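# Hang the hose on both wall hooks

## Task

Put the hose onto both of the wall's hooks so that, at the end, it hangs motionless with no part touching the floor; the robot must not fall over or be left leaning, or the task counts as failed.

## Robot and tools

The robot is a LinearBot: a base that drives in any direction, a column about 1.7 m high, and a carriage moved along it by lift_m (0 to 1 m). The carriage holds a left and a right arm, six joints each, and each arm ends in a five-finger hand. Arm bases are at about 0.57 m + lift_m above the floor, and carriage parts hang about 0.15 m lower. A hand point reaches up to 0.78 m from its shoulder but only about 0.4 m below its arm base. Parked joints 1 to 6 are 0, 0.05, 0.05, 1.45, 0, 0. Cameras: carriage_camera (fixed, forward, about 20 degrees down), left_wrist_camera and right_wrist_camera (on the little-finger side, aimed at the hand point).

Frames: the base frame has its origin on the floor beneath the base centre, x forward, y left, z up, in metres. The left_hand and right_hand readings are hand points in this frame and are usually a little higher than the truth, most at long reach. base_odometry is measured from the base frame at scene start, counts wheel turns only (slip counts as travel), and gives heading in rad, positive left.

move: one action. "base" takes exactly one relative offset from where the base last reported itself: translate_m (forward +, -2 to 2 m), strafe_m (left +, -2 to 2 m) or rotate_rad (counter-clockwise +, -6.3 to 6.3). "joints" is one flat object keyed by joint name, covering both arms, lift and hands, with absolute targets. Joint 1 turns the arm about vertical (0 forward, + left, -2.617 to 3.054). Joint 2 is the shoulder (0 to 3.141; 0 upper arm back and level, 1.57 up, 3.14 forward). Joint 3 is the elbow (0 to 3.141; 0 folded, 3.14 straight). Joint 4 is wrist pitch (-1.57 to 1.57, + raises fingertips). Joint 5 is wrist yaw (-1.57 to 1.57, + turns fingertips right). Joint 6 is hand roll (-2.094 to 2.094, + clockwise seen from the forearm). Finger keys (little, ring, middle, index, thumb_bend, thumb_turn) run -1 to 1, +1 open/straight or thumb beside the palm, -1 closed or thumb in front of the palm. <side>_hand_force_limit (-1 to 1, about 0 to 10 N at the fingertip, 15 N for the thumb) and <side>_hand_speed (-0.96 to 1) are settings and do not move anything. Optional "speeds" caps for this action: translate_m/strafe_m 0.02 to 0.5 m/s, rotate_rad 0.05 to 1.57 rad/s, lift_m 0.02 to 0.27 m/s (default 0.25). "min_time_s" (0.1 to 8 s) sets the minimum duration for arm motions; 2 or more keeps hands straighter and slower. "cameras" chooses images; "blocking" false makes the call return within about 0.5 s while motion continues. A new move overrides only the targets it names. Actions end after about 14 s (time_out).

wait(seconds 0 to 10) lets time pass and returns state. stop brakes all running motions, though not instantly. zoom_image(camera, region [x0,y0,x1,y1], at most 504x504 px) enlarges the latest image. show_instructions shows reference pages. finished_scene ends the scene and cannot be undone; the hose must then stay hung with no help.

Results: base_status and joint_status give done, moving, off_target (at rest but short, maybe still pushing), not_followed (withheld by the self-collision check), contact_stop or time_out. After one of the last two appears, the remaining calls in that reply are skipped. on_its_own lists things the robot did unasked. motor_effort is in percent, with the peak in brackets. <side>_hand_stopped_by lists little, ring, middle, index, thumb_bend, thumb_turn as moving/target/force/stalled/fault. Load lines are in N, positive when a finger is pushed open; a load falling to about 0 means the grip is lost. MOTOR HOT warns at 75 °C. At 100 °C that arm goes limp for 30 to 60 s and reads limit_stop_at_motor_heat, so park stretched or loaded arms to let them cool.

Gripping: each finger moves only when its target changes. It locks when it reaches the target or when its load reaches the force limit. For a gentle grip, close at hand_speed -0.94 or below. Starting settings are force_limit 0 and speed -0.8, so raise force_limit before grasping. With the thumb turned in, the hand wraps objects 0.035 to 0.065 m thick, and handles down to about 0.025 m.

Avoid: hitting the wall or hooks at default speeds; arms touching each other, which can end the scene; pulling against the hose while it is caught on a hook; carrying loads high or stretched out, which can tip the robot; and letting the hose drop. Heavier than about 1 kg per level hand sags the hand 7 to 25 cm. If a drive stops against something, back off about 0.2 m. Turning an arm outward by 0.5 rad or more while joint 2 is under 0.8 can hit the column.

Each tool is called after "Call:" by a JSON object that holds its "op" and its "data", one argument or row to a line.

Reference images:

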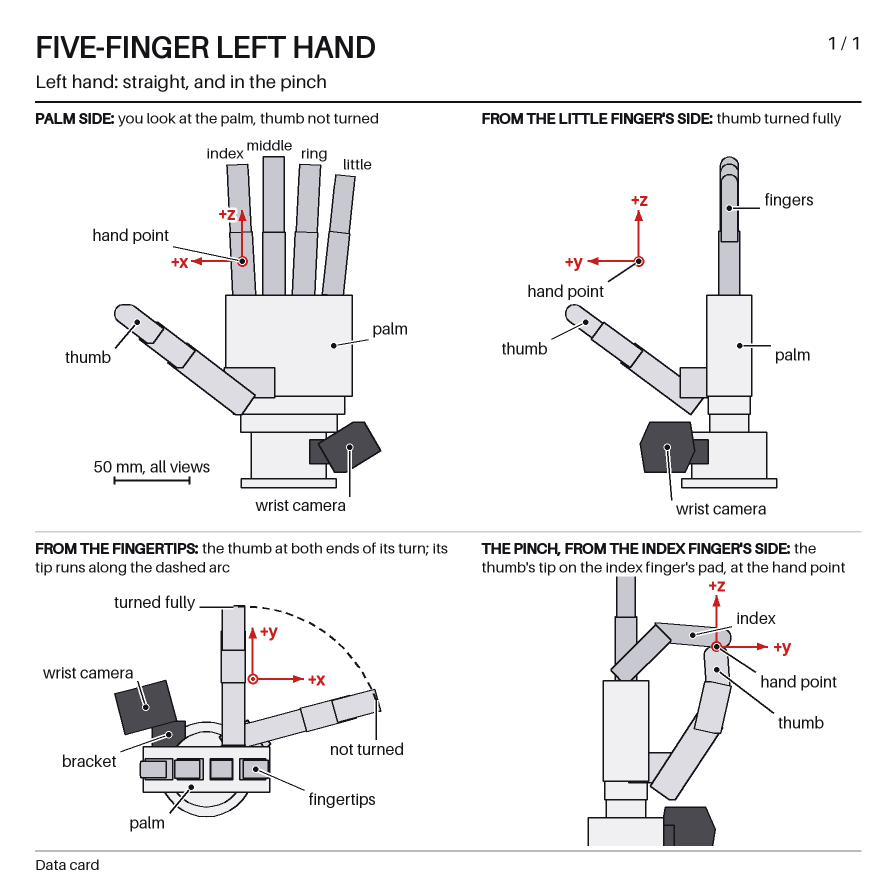

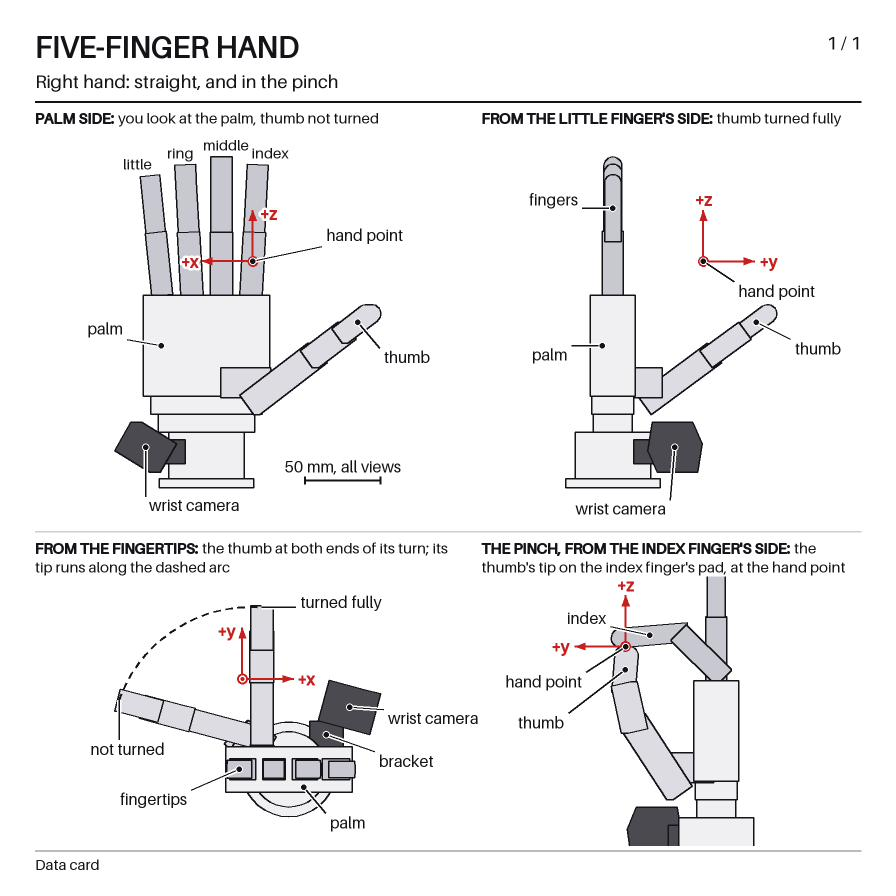

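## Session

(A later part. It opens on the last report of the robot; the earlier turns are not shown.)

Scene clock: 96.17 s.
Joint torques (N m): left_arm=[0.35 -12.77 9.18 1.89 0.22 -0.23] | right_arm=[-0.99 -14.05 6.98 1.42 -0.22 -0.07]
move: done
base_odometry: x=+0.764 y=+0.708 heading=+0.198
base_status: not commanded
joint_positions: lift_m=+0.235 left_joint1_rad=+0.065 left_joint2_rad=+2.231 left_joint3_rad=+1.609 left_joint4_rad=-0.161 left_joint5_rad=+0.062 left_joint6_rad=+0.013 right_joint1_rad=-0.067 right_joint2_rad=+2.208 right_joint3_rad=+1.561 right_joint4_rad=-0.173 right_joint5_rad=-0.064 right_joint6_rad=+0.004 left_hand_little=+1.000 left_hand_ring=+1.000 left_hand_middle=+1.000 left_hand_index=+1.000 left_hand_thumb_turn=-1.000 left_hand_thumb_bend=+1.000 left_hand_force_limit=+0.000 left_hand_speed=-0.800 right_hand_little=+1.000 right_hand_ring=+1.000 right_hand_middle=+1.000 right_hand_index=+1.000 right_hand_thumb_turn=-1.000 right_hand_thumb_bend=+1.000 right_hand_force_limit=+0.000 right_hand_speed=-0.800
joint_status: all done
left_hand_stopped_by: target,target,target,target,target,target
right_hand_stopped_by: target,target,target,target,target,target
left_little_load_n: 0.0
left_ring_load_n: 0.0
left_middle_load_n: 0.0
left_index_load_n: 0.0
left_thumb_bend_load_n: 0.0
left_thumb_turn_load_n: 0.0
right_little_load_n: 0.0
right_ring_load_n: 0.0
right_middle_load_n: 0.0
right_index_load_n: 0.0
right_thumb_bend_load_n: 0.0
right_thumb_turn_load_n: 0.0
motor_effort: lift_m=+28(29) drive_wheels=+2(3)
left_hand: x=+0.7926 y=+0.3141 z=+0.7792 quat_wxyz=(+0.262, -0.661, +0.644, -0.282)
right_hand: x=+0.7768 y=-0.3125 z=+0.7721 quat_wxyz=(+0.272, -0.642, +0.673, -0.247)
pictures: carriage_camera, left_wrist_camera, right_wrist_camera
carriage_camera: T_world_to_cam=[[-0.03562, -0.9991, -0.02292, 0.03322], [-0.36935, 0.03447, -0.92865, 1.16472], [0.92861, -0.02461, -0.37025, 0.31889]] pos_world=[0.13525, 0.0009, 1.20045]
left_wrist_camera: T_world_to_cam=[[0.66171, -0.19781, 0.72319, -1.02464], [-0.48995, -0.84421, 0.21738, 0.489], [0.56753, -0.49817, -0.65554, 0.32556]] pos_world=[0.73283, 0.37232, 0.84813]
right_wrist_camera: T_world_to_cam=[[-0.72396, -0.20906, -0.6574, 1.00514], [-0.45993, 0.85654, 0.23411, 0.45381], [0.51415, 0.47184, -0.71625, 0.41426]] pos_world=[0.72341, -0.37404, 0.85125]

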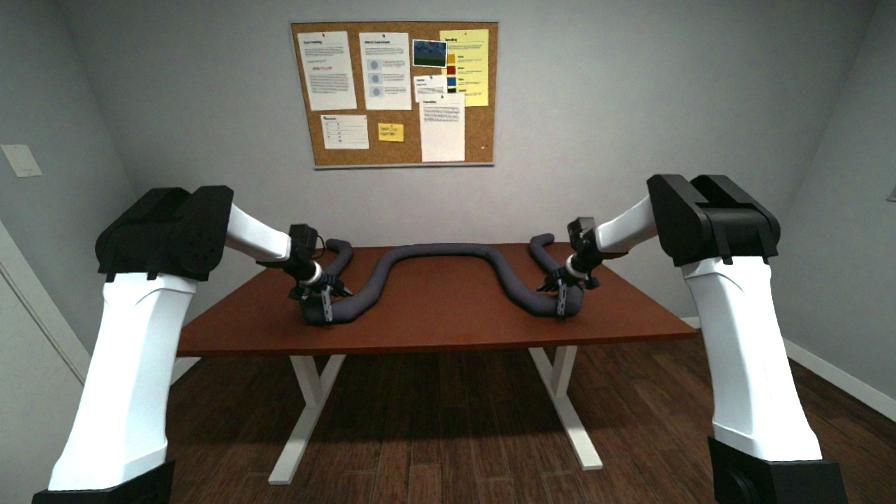

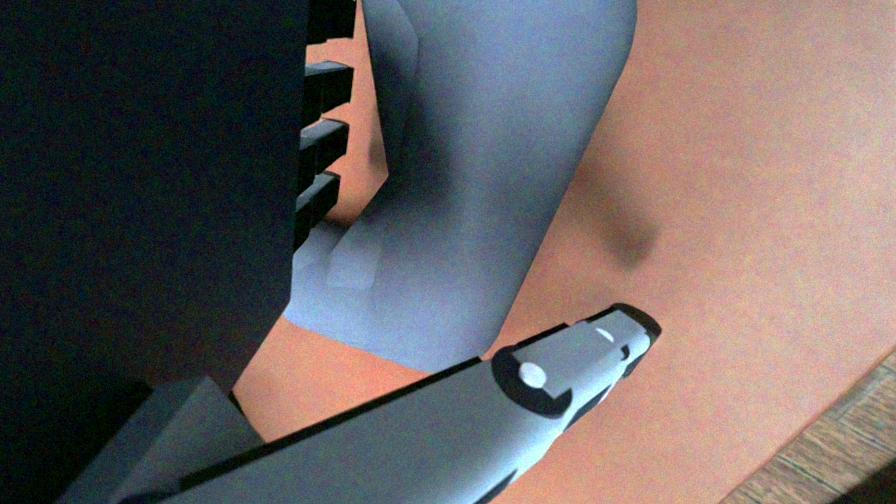

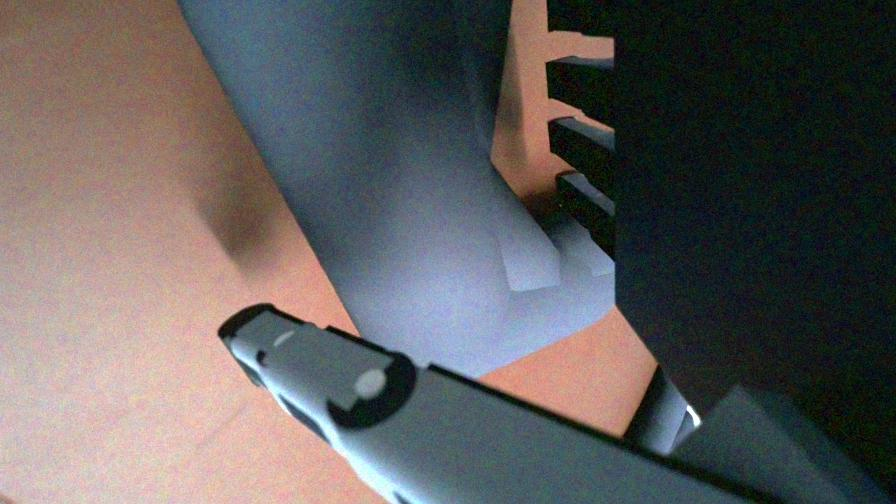

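Call:
{"op": "move", "data": {
  "joints": {"lift_m": 0.226},
  "speeds": {"lift_m": 0.04}
}}

Call:
{"op": "move", "data": {
  "joints": {"left_hand_little":0.45,"left_hand_ring":0.45,"left_hand_middle":0.45,"left_hand_index":0.45,"left_hand_thumb_bend":0.75,"right_hand_little":0.45,"right_hand_ring":0.45,"right_hand_middle":0.45,"right_hand_index":0.45,"right_hand_thumb_bend":0.75},
  "cameras": ["all"]
}}

Call:
{"op": "zoom_image", "data": {
  "camera": "carriage_camera",
  "region": [270, 230, 380, 340]
}}

Scene clock: 97.30 s.
Joint torques (N m): left_arm=[0.29 -12.78 9.1 1.9 0.23 -0.22] | right_arm=[-0.92 -14.05 7.02 1.42 -0.22 -0.05]
move: done
base_odometry: x=+0.764 y=+0.708 heading=+0.198
base_status: not commanded
joint_positions: lift_m=+0.226 left_joint1_rad=+0.065 left_joint2_rad=+2.232 left_joint3_rad=+1.612 left_joint4_rad=-0.161 left_joint5_rad=+0.062 left_joint6_rad=+0.013 right_joint1_rad=-0.067 right_joint2_rad=+2.208 right_joint3_rad=+1.561 right_joint4_rad=-0.173 right_joint5_rad=-0.064 right_joint6_rad=+0.004 left_hand_little=+1.000 left_hand_ring=+1.000 left_hand_middle=+1.000 left_hand_index=+1.000 left_hand_thumb_turn=-1.000 left_hand_thumb_bend=+1.000 left_hand_force_limit=+0.000 left_hand_speed=-0.800 right_hand_little=+1.000 right_hand_ring=+1.000 right_hand_middle=+1.000 right_hand_index=+1.000 right_hand_thumb_turn=-1.000 right_hand_thumb_bend=+1.000 right_hand_force_limit=+0.000 right_hand_speed=-0.800
joint_status: all done
left_hand_stopped_by: target,target,target,target,target,target
right_hand_stopped_by: target,target,target,target,target,target
left_little_load_n: 0.0
left_ring_load_n: 0.0
left_middle_load_n: 0.0
left_index_load_n: 0.0
left_thumb_bend_load_n: 0.0
left_thumb_turn_load_n: 0.0
right_little_load_n: -0.5
right_ring_load_n: 0.0
right_middle_load_n: 0.0
right_index_load_n: 0.0
right_thumb_bend_load_n: 0.0
right_thumb_turn_load_n: 0.0
motor_effort: lift_m=+28(28) drive_wheels=+1(3)
left_hand: x=+0.7933 y=+0.3141 z=+0.7707 quat_wxyz=(+0.263, -0.661, +0.644, -0.282)
right_hand: x=+0.7769 y=-0.3125 z=+0.7631 quat_wxyz=(+0.272, -0.642, +0.672, -0.247)
pictures: none

Scene clock: 98.77 s.
Joint torques (N m): left_arm=[-0.05 -12.83 9.14 1.88 0.21 -0.23] | right_arm=[-0.99 -14.13 7.08 1.13 -0.09 -0.04]
move: done
base_odometry: x=+0.764 y=+0.708 heading=+0.198
base_status: not commanded
joint_positions: lift_m=+0.226 left_joint1_rad=+0.068 left_joint2_rad=+2.232 left_joint3_rad=+1.612 left_joint4_rad=-0.157 left_joint5_rad=+0.062 left_joint6_rad=+0.012 right_joint1_rad=-0.067 right_joint2_rad=+2.208 right_joint3_rad=+1.561 right_joint4_rad=-0.139 right_joint5_rad=-0.078 right_joint6_rad=+0.002 left_hand_little=+0.450 left_hand_ring=+0.450 left_hand_middle=+0.450 left_hand_index=+0.450 left_hand_thumb_turn=-1.000 left_hand_thumb_bend=+0.750 left_hand_force_limit=+0.000 left_hand_speed=-0.800 right_hand_little=+0.450 right_hand_ring=+0.450 right_hand_middle=+0.450 right_hand_index=+0.450 right_hand_thumb_turn=-1.000 right_hand_thumb_bend=+0.750 right_hand_force_limit=+0.000 right_hand_speed=-0.800
joint_status: all done
left_hand_stopped_by: target,target,target,target,target,target
right_hand_stopped_by: target,target,target,target,target,target
left_little_load_n: 0.0
left_ring_load_n: 0.0
left_middle_load_n: 0.0
left_index_load_n: 0.5
left_thumb_bend_load_n: 0.0
left_thumb_turn_load_n: 0.0
right_little_load_n: 2.0
right_ring_load_n: 0.0
right_middle_load_n: 0.0
right_index_load_n: 1.0
right_thumb_bend_load_n: 0.0
right_thumb_turn_load_n: 0.0
motor_effort: lift_m=+28(28) drive_wheels=+2(3)
left_hand: x=+0.7941 y=+0.3154 z=+0.7712 quat_wxyz=(+0.264, -0.661, +0.642, -0.283)
right_hand: x=+0.7845 y=-0.3103 z=+0.7684 quat_wxyz=(+0.288, -0.641, +0.665, -0.254)
pictures: carriage_camera, left_wrist_camera, right_wrist_camera
carriage_camera: T_world_to_cam=[[-0.03562, -0.9991, -0.02292, 0.03302], [-0.36935, 0.03447, -0.92865, 1.15636], [0.92861, -0.02461, -0.37025, 0.31556]] pos_world=[0.13525, 0.0009, 1.19145]
left_wrist_camera: T_world_to_cam=[[0.65856, -0.19617, 0.72651, -1.0201], [-0.48913, -0.84526, 0.21515, 0.49394], [0.57188, -0.49705, -0.65261, 0.31412]] pos_world=[0.73376, 0.37352, 0.83983]
right_wrist_camera: T_world_to_cam=[[-0.69776, -0.21264, -0.68405, 1.0076], [-0.47799, 0.84945, 0.22353, 0.47641], [0.53353, 0.48294, -0.69435, 0.37802]] pos_world=[0.7291, -0.37299, 0.84523]

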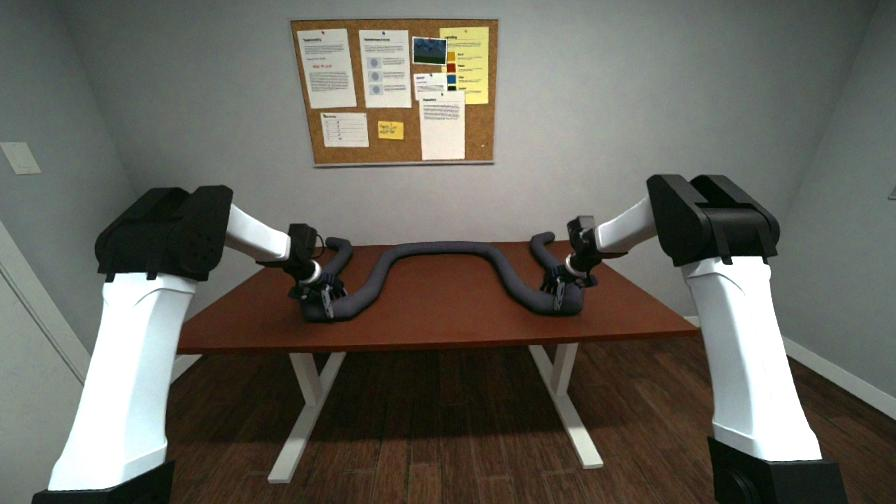

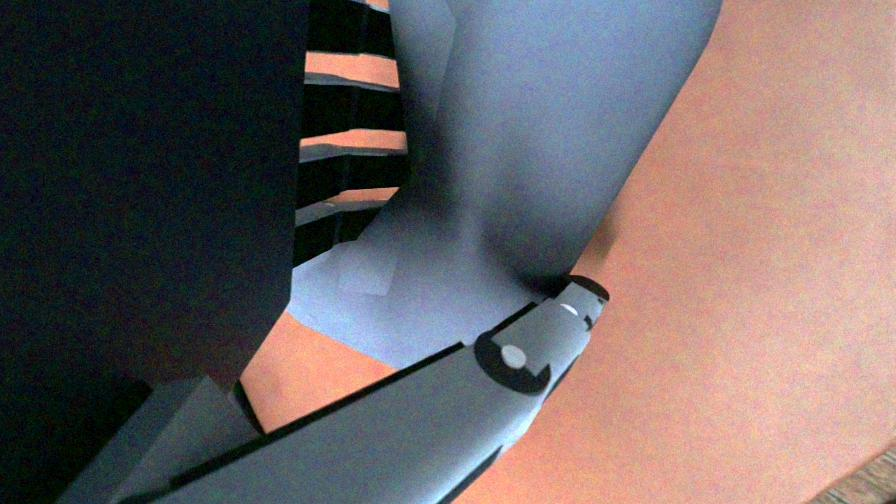

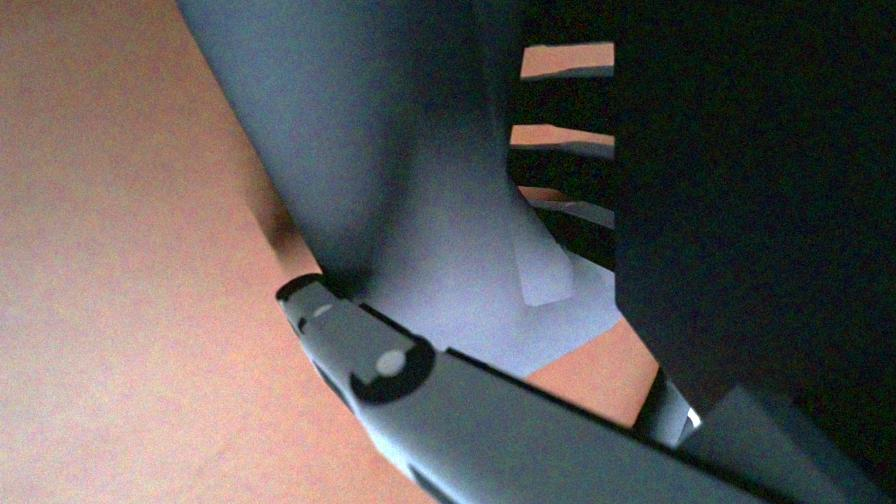

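Scaled by 4.582 from the camera's image (finer frame: 1280x720).

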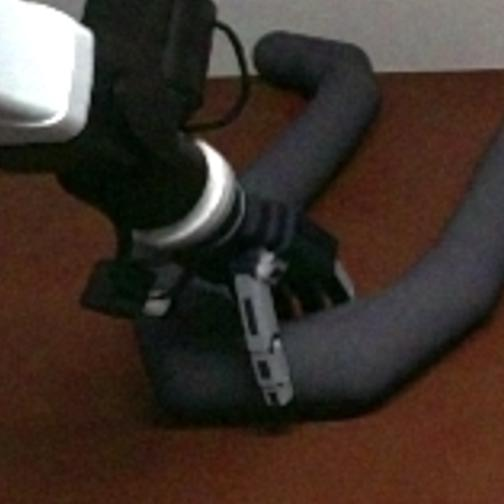

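Call:
{"op": "move", "data": {
  "joints": {"lift_m": 0.233},
  "speeds": {"lift_m": 0.04}
}}

Call:
{"op": "move", "data": {
  "joints": {"left_hand_little":0.2,"left_hand_ring":0.2,"left_hand_middle":0.2,"left_hand_index":0.2,"left_hand_thumb_bend":0.45,"right_hand_little":0.2,"right_hand_ring":0.2,"right_hand_middle":0.2,"right_hand_index":0.2,"right_hand_thumb_bend":0.45},
  "cameras": ["all"]
}}

Scene clock: 99.93 s.
Joint torques (N m): left_arm=[-0.03 -12.83 9.16 1.84 0.27 -0.23] | right_arm=[-0.96 -14.26 7.06 1.14 -0.08 -0.04]
move: done
base_odometry: x=+0.764 y=+0.708 heading=+0.198
base_status: not commanded
joint_positions: lift_m=+0.233 left_joint1_rad=+0.068 left_joint2_rad=+2.233 left_joint3_rad=+1.612 left_joint4_rad=-0.156 left_joint5_rad=+0.062 left_joint6_rad=+0.012 right_joint1_rad=-0.067 right_joint2_rad=+2.209 right_joint3_rad=+1.561 right_joint4_rad=-0.142 right_joint5_rad=-0.078 right_joint6_rad=+0.002 left_hand_little=+0.450 left_hand_ring=+0.450 left_hand_middle=+0.450 left_hand_index=+0.450 left_hand_thumb_turn=-1.000 left_hand_thumb_bend=+0.750 left_hand_force_limit=+0.000 left_hand_speed=-0.800 right_hand_little=+0.450 right_hand_ring=+0.450 right_hand_middle=+0.450 right_hand_index=+0.450 right_hand_thumb_turn=-1.000 right_hand_thumb_bend=+0.750 right_hand_force_limit=+0.000 right_hand_speed=-0.800
joint_status: all done
left_hand_stopped_by: target,target,target,target,target,target
right_hand_stopped_by: target,target,target,target,target,target
left_little_load_n: 0.5
left_ring_load_n: 0.0
left_middle_load_n: 0.0
left_index_load_n: 0.0
left_thumb_bend_load_n: 0.0
left_thumb_turn_load_n: 0.0
right_little_load_n: 1.5
right_ring_load_n: 0.0
right_middle_load_n: 0.0
right_index_load_n: 0.5
right_thumb_bend_load_n: 0.0
right_thumb_turn_load_n: 0.0
motor_effort: lift_m=+34(38) drive_wheels=+3(3)
left_hand: x=+0.7944 y=+0.3154 z=+0.7776 quat_wxyz=(+0.264, -0.661, +0.642, -0.283)
right_hand: x=+0.7838 y=-0.3103 z=+0.7740 quat_wxyz=(+0.287, -0.641, +0.665, -0.253)
pictures: none

Scene clock: 101.23 s.
Joint torques (N m): left_arm=[-0.09 -12.88 9.07 1.8 0.22 -0.21] | right_arm=[-0.98 -14.24 7.02 1.16 -0.08 -0.04]
move: off_target
base_odometry: x=+0.764 y=+0.708 heading=+0.198
base_status: not commanded
joint_positions: lift_m=+0.233 left_joint1_rad=+0.068 left_joint2_rad=+2.233 left_joint3_rad=+1.612 left_joint4_rad=-0.152 left_joint5_rad=+0.062 left_joint6_rad=+0.011 right_joint1_rad=-0.067 right_joint2_rad=+2.209 right_joint3_rad=+1.561 right_joint4_rad=-0.142 right_joint5_rad=-0.078 right_joint6_rad=+0.002 left_hand_little=+0.360 left_hand_ring=+0.200 left_hand_middle=+0.201 left_hand_index=+0.361 left_hand_thumb_turn=-1.000 left_hand_thumb_bend=+0.710 left_hand_force_limit=+0.000 left_hand_speed=-0.800 right_hand_little=+0.399 right_hand_ring=+0.200 right_hand_middle=+0.203 right_hand_index=+0.399 right_hand_thumb_turn=-1.000 right_hand_thumb_bend=+0.729 right_hand_force_limit=+0.000 right_hand_speed=-0.800
joint_status: left_hand_little off_target (ended at +0.360, target +0.200); left_hand_index off_target (ended at +0.361, target +0.200); left_hand_thumb_bend off_target (ended at +0.710, target +0.450); right_hand_little off_target (ended at +0.399, target +0.200); right_hand_index off_target (ended at +0.399, target +0.200); right_hand_thumb_bend off_target (ended at +0.729, target +0.450); the others done
left_hand_stopped_by: force,target,target,force,force,target
right_hand_stopped_by: force,target,force,force,force,target
left_little_load_n: 4.5
left_ring_load_n: 0.0
left_middle_load_n: 2.0
left_index_load_n: 5.0
left_thumb_bend_load_n: 9.0
left_thumb_turn_load_n: 2.0
right_little_load_n: 4.5
right_ring_load_n: 0.0
right_middle_load_n: 5.5
right_index_load_n: 3.0
right_thumb_bend_load_n: 10.5
right_thumb_turn_load_n: 1.0
motor_effort: lift_m=+34(34) drive_wheels=+2(3)
left_hand: x=+0.7955 y=+0.3157 z=+0.7783 quat_wxyz=(+0.266, -0.661, +0.641, -0.285)
right_hand: x=+0.7838 y=-0.3103 z=+0.7740 quat_wxyz=(+0.287, -0.641, +0.665, -0.253)
pictures: carriage_camera, left_wrist_camera, right_wrist_camera
carriage_camera: T_world_to_cam=[[-0.03562, -0.9991, -0.02292, 0.03316], [-0.36935, 0.03447, -0.92865, 1.16231], [0.92861, -0.02461, -0.37025, 0.31793]] pos_world=[0.13525, 0.0009, 1.19785]
left_wrist_camera: T_world_to_cam=[[0.65489, -0.19541, 0.73002, -1.02625], [-0.48946, -0.84568, 0.21272, 0.4956], [0.5758, -0.49662, -0.64948, 0.31238]] pos_world=[0.73479, 0.37372, 0.84664]
right_wrist_camera: T_world_to_cam=[[-0.70036, -0.21255, -0.68141, 1.01082], [-0.47717, 0.84939, 0.22549, 0.4726], [0.53086, 0.48307, -0.6963, 0.3859]] pos_world=[0.72859, -0.37299, 0.85093]

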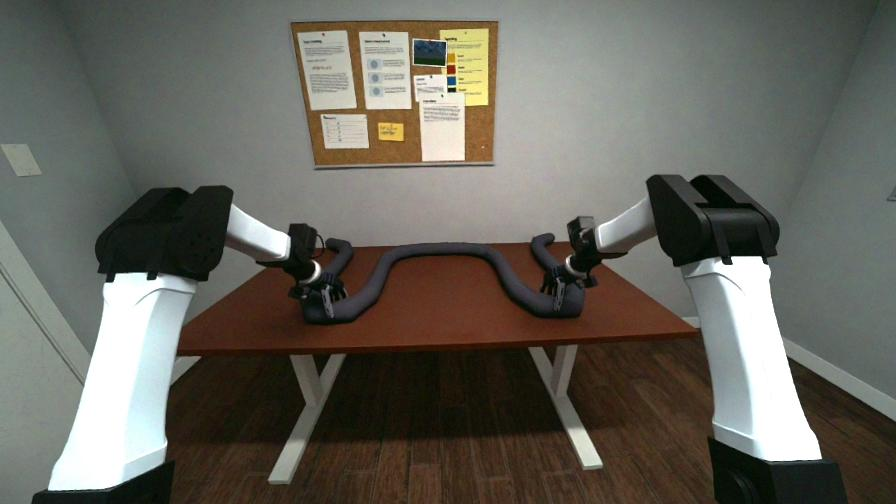

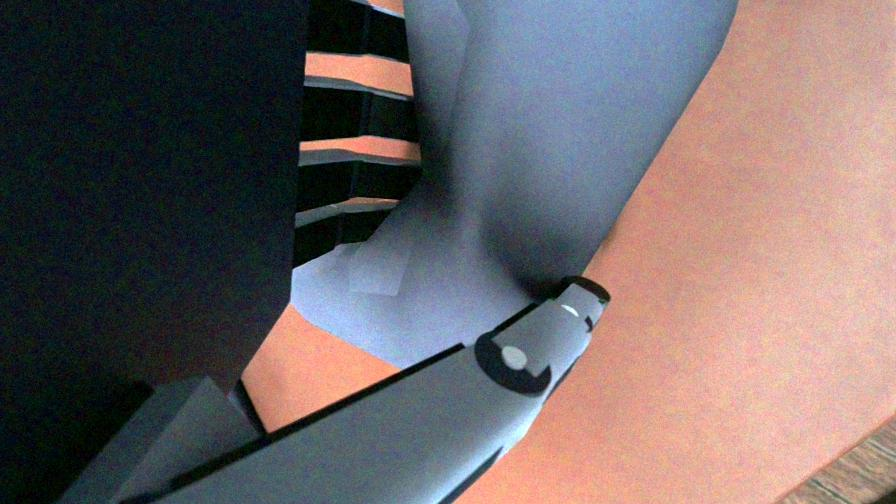

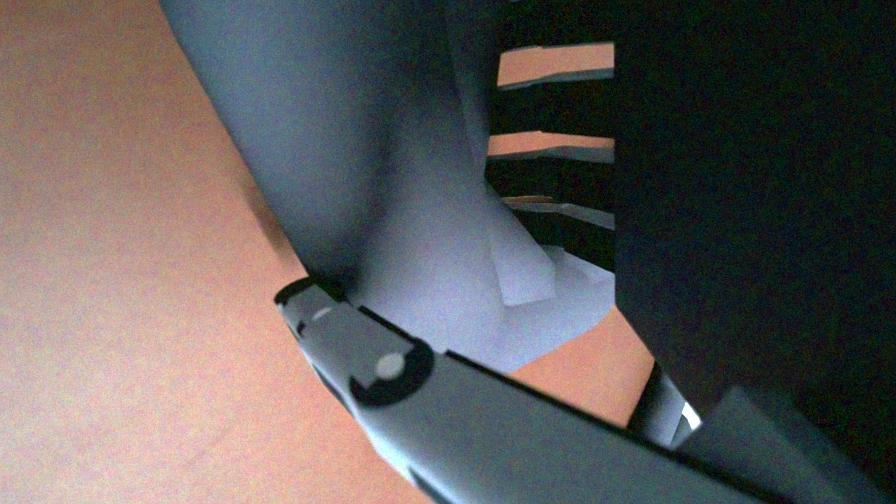

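Call:
{"op": "move", "data": {
  "joints": {"left_hand_force_limit":0.3,"right_hand_force_limit":0.3,"left_hand_little":0.0,"left_hand_ring":-0.1,"left_hand_middle":-0.1,"left_hand_index":0.0,"left_hand_thumb_bend":0.3,"right_hand_little":0.0,"right_hand_ring":-0.1,"right_hand_middle":-0.1,"right_hand_index":0.0,"right_hand_thumb_bend":0.3,"left_hand_speed":-0.88,"right_hand_speed":-0.88},
  "cameras": ["left_wrist_camera","right_wrist_camera"]
}}

Scene clock: 102.80 s.
Joint torques (N m): left_arm=[-0.09 -12.89 9.02 1.74 0.21 -0.22] | right_arm=[-0.96 -14.2 7.02 1.15 -0.09 -0.04]
move: off_target
base_odometry: x=+0.764 y=+0.708 heading=+0.198
base_status: not commanded
joint_positions: lift_m=+0.233 left_joint1_rad=+0.068 left_joint2_rad=+2.233 left_joint3_rad=+1.612 left_joint4_rad=-0.146 left_joint5_rad=+0.063 left_joint6_rad=+0.011 right_joint1_rad=-0.067 right_joint2_rad=+2.209 right_joint3_rad=+1.561 right_joint4_rad=-0.142 right_joint5_rad=-0.078 right_joint6_rad=+0.002 left_hand_little=+0.296 left_hand_ring=+0.114 left_hand_middle=+0.148 left_hand_index=+0.319 left_hand_thumb_turn=-1.000 left_hand_thumb_bend=+0.714 left_hand_force_limit=+0.300 left_hand_speed=-0.880 right_hand_little=+0.379 right_hand_ring=+0.149 right_hand_middle=+0.194 right_hand_index=+0.368 right_hand_thumb_turn=-1.000 right_hand_thumb_bend=+0.730 right_hand_force_limit=+0.300 right_hand_speed=-0.880
joint_status: left_hand_little off_target (ended at +0.296, target +0.000); left_hand_ring off_target (ended at +0.114, target -0.100); left_hand_middle off_target (ended at +0.148, target -0.100); left_hand_index off_target (ended at +0.319, target +0.000); left_hand_thumb_bend off_target (ended at +0.714, target +0.300); right_hand_little off_target (ended at +0.379, target +0.000); right_hand_ring off_target (ended at +0.149, target -0.100); right_hand_middle off_target (ended at +0.194, target -0.100); right_hand_index off_target (ended at +0.368, target +0.000); right_hand_thumb_bend off_target (ended at +0.730, target +0.300); the others done
left_hand_stopped_by: force,force,force,force,force,target
right_hand_stopped_by: force,force,force,force,force,target
left_little_load_n: 5.0
left_ring_load_n: 7.5
left_middle_load_n: 5.0
left_index_load_n: 4.5
left_thumb_bend_load_n: 18.5
left_thumb_turn_load_n: 4.0
right_little_load_n: 3.0
right_ring_load_n: 8.0
right_middle_load_n: 1.5
right_index_load_n: 6.5
right_thumb_bend_load_n: 19.5
right_thumb_turn_load_n: 2.0
motor_effort: lift_m=+34(34) drive_wheels=+3(3)
left_hand: x=+0.7968 y=+0.3156 z=+0.7792 quat_wxyz=(+0.268, -0.660, +0.641, -0.287)
right_hand: x=+0.7838 y=-0.3103 z=+0.7740 quat_wxyz=(+0.287, -0.641, +0.665, -0.253)
left_wrist_camera: T_world_to_cam=[[0.65054, -0.19565, 0.73383, -1.02716], [-0.49113, -0.8454, 0.20999, 0.49939], [0.5793, -0.49701, -0.64606, 0.30684]] pos_world=[0.73572, 0.37372, 0.84714]
right_wrist_camera: T_world_to_cam=[[-0.70036, -0.21255, -0.68141, 1.01082], [-0.47717, 0.84939, 0.22549, 0.4726], [0.53086, 0.48307, -0.6963, 0.3859]] pos_world=[0.72859, -0.37299, 0.85093]

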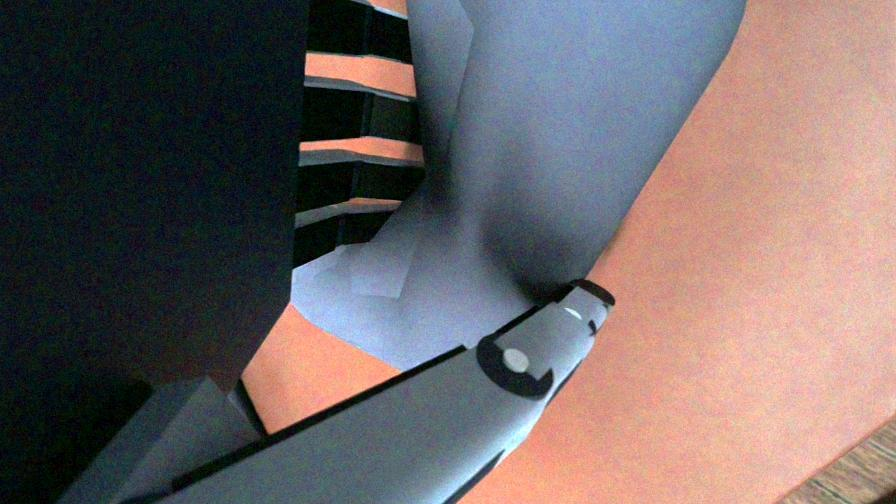

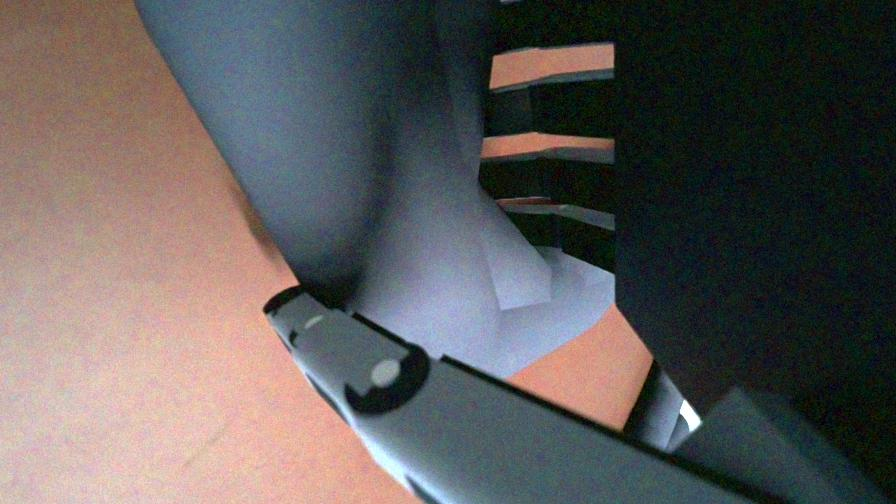

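Call:
{"op": "move", "data": {
  "joints": {"lift_m": 0.26},
  "speeds": {"lift_m": 0.04},
  "cameras": ["all"]
}}

Call:
{"op": "zoom_image", "data": {
  "camera": "carriage_camera",
  "region": [270, 230, 380, 340]
}}

Scene clock: 104.63 s.
Joint torques (N m): left_arm=[-0.12 -13.57 9.13 1.8 0.22 -0.22] | right_arm=[-0.99 -14.35 7.06 1.23 -0.08 -0.04]
move: done
base_odometry: x=+0.764 y=+0.708 heading=+0.198
base_status: not commanded
joint_positions: lift_m=+0.260 left_joint1_rad=+0.068 left_joint2_rad=+2.240 left_joint3_rad=+1.612 left_joint4_rad=-0.153 left_joint5_rad=+0.063 left_joint6_rad=+0.011 right_joint1_rad=-0.067 right_joint2_rad=+2.209 right_joint3_rad=+1.561 right_joint4_rad=-0.150 right_joint5_rad=-0.078 right_joint6_rad=+0.002 left_hand_little=+0.296 left_hand_ring=+0.114 left_hand_middle=+0.148 left_hand_index=+0.319 left_hand_thumb_turn=-1.000 left_hand_thumb_bend=+0.714 left_hand_force_limit=+0.300 left_hand_speed=-0.880 right_hand_little=+0.379 right_hand_ring=+0.149 right_hand_middle=+0.194 right_hand_index=+0.368 right_hand_thumb_turn=-1.000 right_hand_thumb_bend=+0.730 right_hand_force_limit=+0.300 right_hand_speed=-0.880
joint_status: all done
left_hand_stopped_by: force,force,force,force,force,target
right_hand_stopped_by: force,force,force,force,force,target
left_little_load_n: 4.5
left_ring_load_n: 7.5
left_middle_load_n: 5.0
left_index_load_n: 5.0
left_thumb_bend_load_n: 18.0
left_thumb_turn_load_n: 4.5
right_little_load_n: 0.5
right_ring_load_n: 9.0
right_middle_load_n: 1.5
right_index_load_n: 6.0
right_thumb_bend_load_n: 18.5
right_thumb_turn_load_n: 1.0
motor_effort: lift_m=+35(39) drive_wheels=+3(3)
left_hand: x=+0.7945 y=+0.3154 z=+0.8014 quat_wxyz=(+0.263, -0.662, +0.642, -0.283)
right_hand: x=+0.7817 y=-0.3101 z=+0.7995 quat_wxyz=(+0.284, -0.642, +0.667, -0.250)
pictures: carriage_camera, left_wrist_camera, right_wrist_camera
carriage_camera: T_world_to_cam=[[-0.03562, -0.9991, -0.02292, 0.03378], [-0.36935, 0.03447, -0.92865, 1.18738], [0.92861, -0.02461, -0.37025, 0.32792]] pos_world=[0.13525, 0.0009, 1.22485]
left_wrist_camera: T_world_to_cam=[[0.66026, -0.19504, 0.72527, -1.04308], [-0.48833, -0.84518, 0.21727, 0.48532], [0.57061, -0.49762, -0.65328, 0.33533]] pos_world=[0.73435, 0.37361, 0.87014]
right_wrist_camera: T_world_to_cam=[[-0.70658, -0.2121, -0.6751, 1.02678], [-0.4751, 0.84922, 0.23044, 0.46011], [0.52443, 0.48356, -0.70081, 0.41346]] pos_world=[0.72727, -0.37289, 0.8769]

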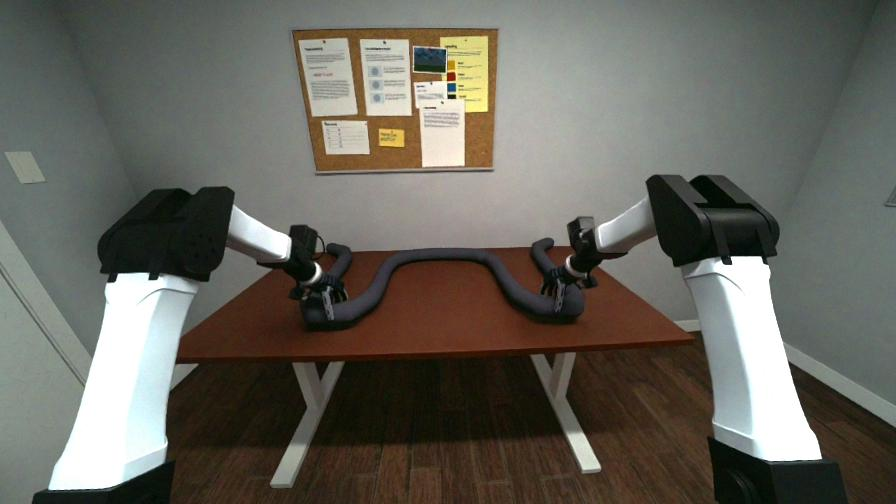

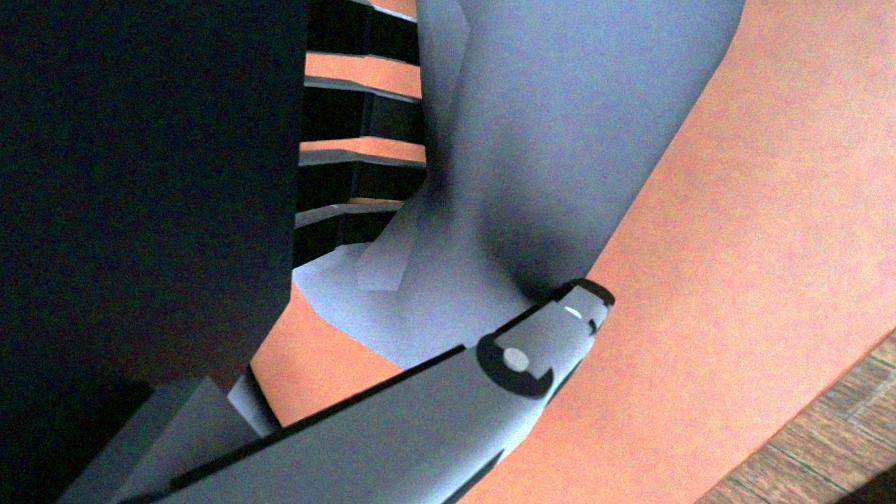

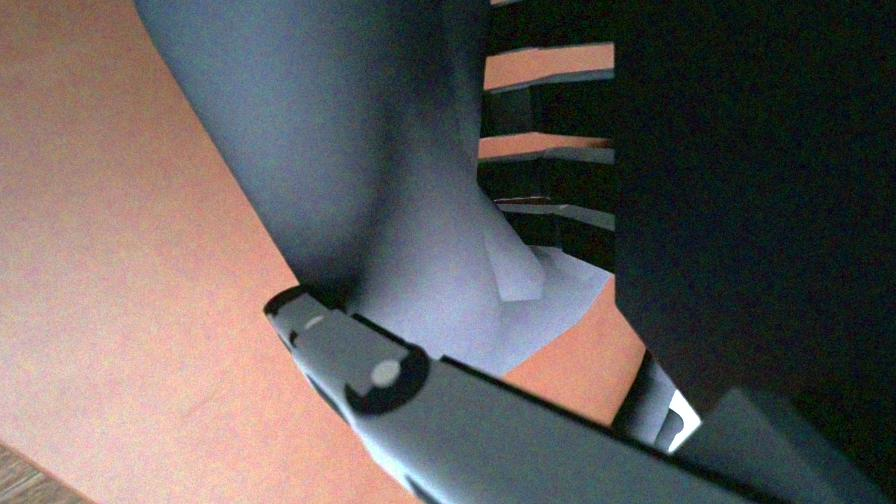

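Scaled by 4.582 from the camera's image (finer frame: 1280x720).

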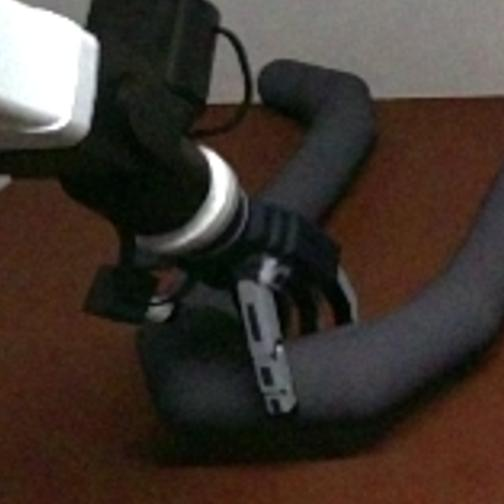

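Call:
{"op": "move", "data": {
  "joints": {"left_hand_force_limit":0.7,"right_hand_force_limit":0.7,"left_hand_little":-0.4,"left_hand_ring":-0.5,"left_hand_middle":-0.5,"left_hand_index":-0.4,"right_hand_little":-0.4,"right_hand_ring":-0.5,"right_hand_middle":-0.5,"right_hand_index":-0.4,"left_hand_speed":-0.88,"right_hand_speed":-0.88},
  "cameras": ["left_wrist_camera","right_wrist_camera"]
}}

Scene clock: 106.67 s.
Joint torques (N m): left_arm=[-0.1 -13.55 9.01 1.79 0.21 -0.23] | right_arm=[-0.98 -14.26 7.01 1.22 -0.09 -0.04]
move: off_target
base_odometry: x=+0.764 y=+0.708 heading=+0.198
base_status: not commanded
joint_positions: lift_m=+0.260 left_joint1_rad=+0.068 left_joint2_rad=+2.240 left_joint3_rad=+1.612 left_joint4_rad=-0.153 left_joint5_rad=+0.063 left_joint6_rad=+0.011 right_joint1_rad=-0.067 right_joint2_rad=+2.209 right_joint3_rad=+1.561 right_joint4_rad=-0.151 right_joint5_rad=-0.078 right_joint6_rad=+0.002 left_hand_little=+0.231 left_hand_ring=+0.083 left_hand_middle=+0.107 left_hand_index=+0.267 left_hand_thumb_turn=-1.000 left_hand_thumb_bend=+0.716 left_hand_force_limit=+0.700 left_hand_speed=-0.880 right_hand_little=+0.326 right_hand_ring=+0.148 right_hand_middle=+0.164 right_hand_index=+0.348 right_hand_thumb_turn=-1.000 right_hand_thumb_bend=+0.732 right_hand_force_limit=+0.700 right_hand_speed=-0.880
joint_status: left_hand_little off_target (ended at +0.231, target -0.400); left_hand_ring off_target (ended at +0.083, target -0.500); left_hand_middle off_target (ended at +0.107, target -0.500); left_hand_index off_target (ended at +0.267, target -0.400); right_hand_little off_target (ended at +0.326, target -0.400); right_hand_ring off_target (ended at +0.148, target -0.500); right_hand_middle off_target (ended at +0.164, target -0.500); right_hand_index off_target (ended at +0.348, target -0.400); the others done
left_hand_stopped_by: force,force,force,force,force,target
right_hand_stopped_by: force,force,force,force,force,target
left_little_load_n: 8.0
left_ring_load_n: 5.5
left_middle_load_n: 7.5
left_index_load_n: 9.0
left_thumb_bend_load_n: 25.5
left_thumb_turn_load_n: 5.5
right_little_load_n: 7.5
right_ring_load_n: 2.5
right_middle_load_n: 8.5
right_index_load_n: 8.0
right_thumb_bend_load_n: 26.0
right_thumb_turn_load_n: 2.0
motor_effort: lift_m=+35(35) drive_wheels=+3(4)
left_hand: x=+0.7945 y=+0.3154 z=+0.8014 quat_wxyz=(+0.263, -0.662, +0.642, -0.283)
right_hand: x=+0.7816 y=-0.3101 z=+0.7994 quat_wxyz=(+0.284, -0.643, +0.667, -0.249)
left_wrist_camera: T_world_to_cam=[[0.66026, -0.19504, 0.72527, -1.04308], [-0.48833, -0.84518, 0.21727, 0.48532], [0.57061, -0.49762, -0.65328, 0.33533]] pos_world=[0.73435, 0.37361, 0.87014]
right_wrist_camera: T_world_to_cam=[[-0.70673, -0.21245, -0.67483, 1.02645], [-0.4752, 0.84919, 0.23032, 0.46024], [0.52413, 0.48346, -0.70111, 0.41395]] pos_world=[0.72717, -0.37289, 0.8769]

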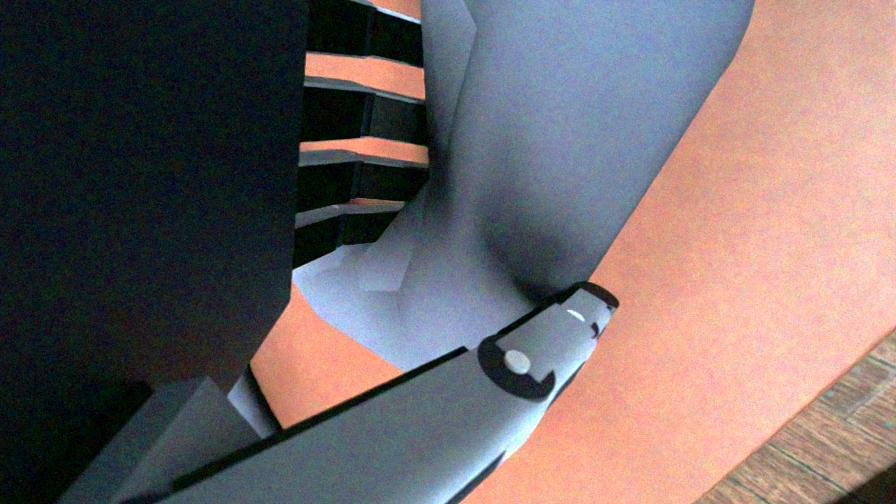

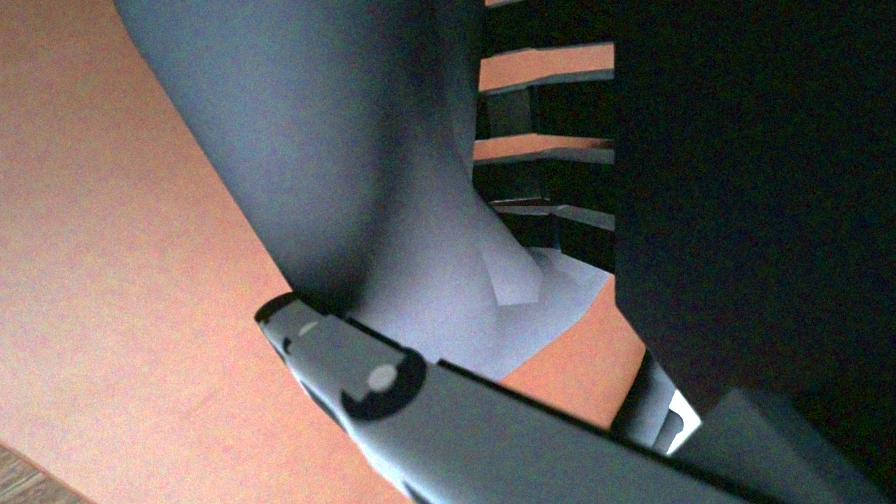

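Call:
{"op": "move", "data": {
  "joints": {"lift_m": 0.45},
  "speeds": {"lift_m": 0.06},
  "cameras": ["all"]
}}

Scene clock: 110.47 s.
Joint torques (N m): left_arm=[-0.05 -14.75 8.99 1.97 0.22 -0.23] | right_arm=[-0.98 -14.99 6.95 1.46 -0.09 -0.03]
move: done
base_odometry: x=+0.764 y=+0.708 heading=+0.198
base_status: not commanded
joint_positions: lift_m=+0.450 left_joint1_rad=+0.068 left_joint2_rad=+2.251 left_joint3_rad=+1.612 left_joint4_rad=-0.173 left_joint5_rad=+0.063 left_joint6_rad=+0.011 right_joint1_rad=-0.067 right_joint2_rad=+2.217 right_joint3_rad=+1.561 right_joint4_rad=-0.180 right_joint5_rad=-0.078 right_joint6_rad=+0.002 left_hand_little=+0.231 left_hand_ring=+0.084 left_hand_middle=+0.108 left_hand_index=+0.266 left_hand_thumb_turn=-1.000 left_hand_thumb_bend=+0.716 left_hand_force_limit=+0.700 left_hand_speed=-0.880 right_hand_little=+0.326 right_hand_ring=+0.149 right_hand_middle=+0.165 right_hand_index=+0.348 right_hand_thumb_turn=-1.000 right_hand_thumb_bend=+0.732 right_hand_force_limit=+0.700 right_hand_speed=-0.880
joint_status: all done
left_hand_stopped_by: force,force,force,force,force,target
right_hand_stopped_by: force,force,force,force,force,target
left_little_load_n: 0.0
left_ring_load_n: 12.0
left_middle_load_n: 13.0
left_index_load_n: 0.0
left_thumb_bend_load_n: 20.5
left_thumb_turn_load_n: 5.0
right_little_load_n: 0.0
right_ring_load_n: 6.5
right_middle_load_n: 13.5
right_index_load_n: 0.0
right_thumb_bend_load_n: 20.0
right_thumb_turn_load_n: 2.5
motor_effort: lift_m=+34(40) drive_wheels=+3(4)
left_hand: x=+0.7885 y=+0.3150 z=+0.9826 quat_wxyz=(+0.252, -0.667, +0.646, -0.273)
right_hand: x=+0.7738 y=-0.3096 z=+0.9813 quat_wxyz=(+0.272, -0.647, +0.672, -0.237)
pictures: carriage_camera, left_wrist_camera, right_wrist_camera
carriage_camera: T_world_to_cam=[[-0.03562, -0.9991, -0.02292, 0.03814], [-0.36935, 0.03447, -0.92865, 1.36382], [0.92861, -0.02461, -0.37025, 0.39827]] pos_world=[0.13525, 0.0009, 1.41485]
left_wrist_camera: T_world_to_cam=[[0.68264, -0.19349, 0.70468, -1.16847], [-0.48121, -0.84473, 0.23422, 0.42021], [0.54995, -0.49899, -0.66975, 0.48982]] pos_world=[0.73048, 0.3733, 1.05303]
right_wrist_camera: T_world_to_cam=[[-0.73118, -0.21086, -0.64877, 1.13759], [-0.46639, 0.84857, 0.24984, 0.38806], [0.49785, 0.48526, -0.7188, 0.58351]] pos_world=[0.72227, -0.37258, 1.06051]

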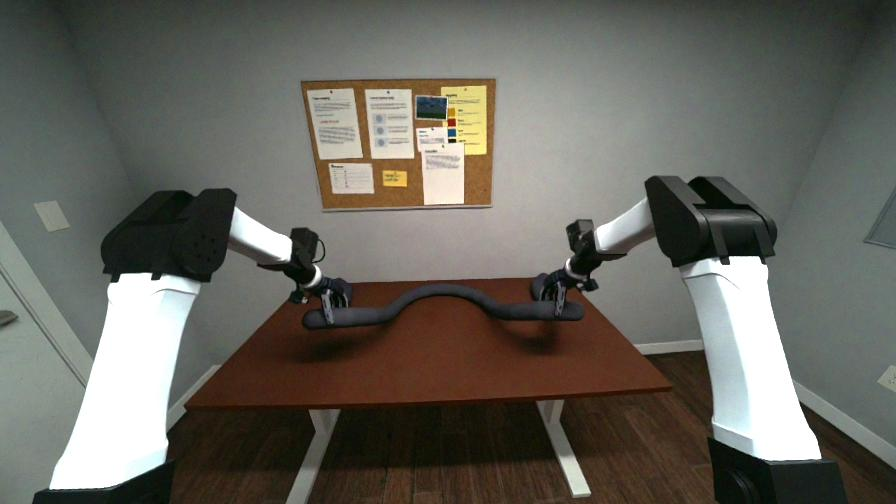

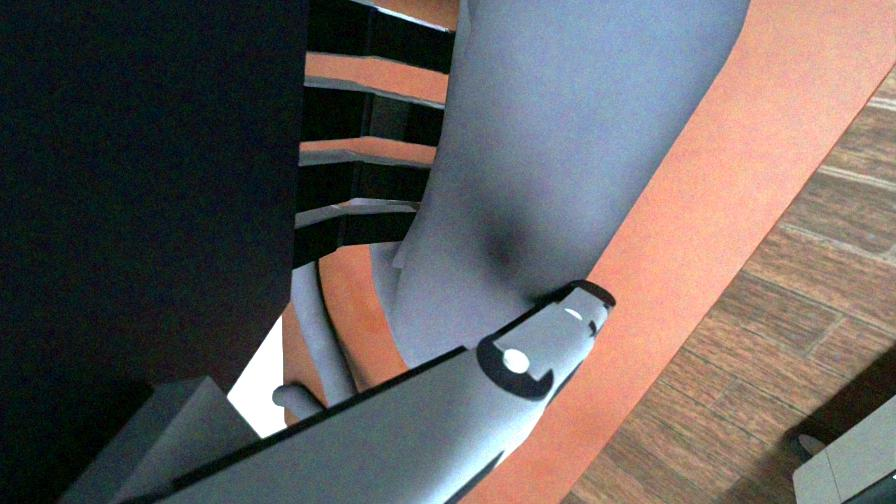

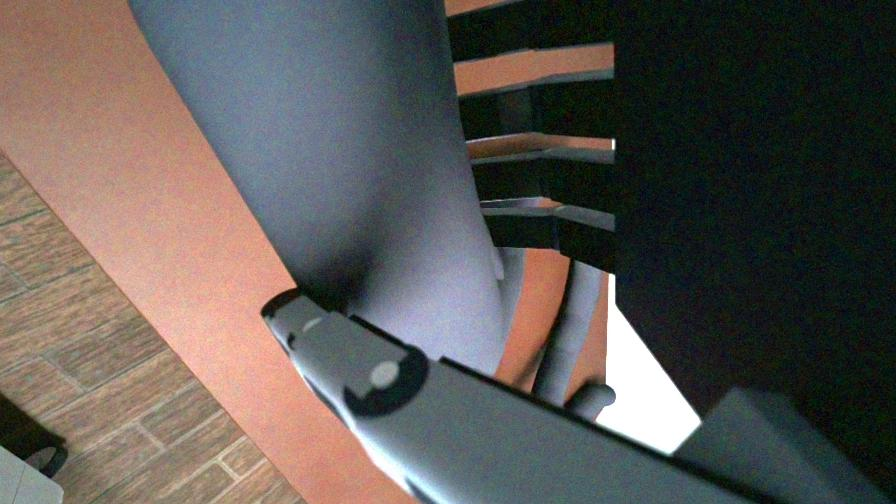

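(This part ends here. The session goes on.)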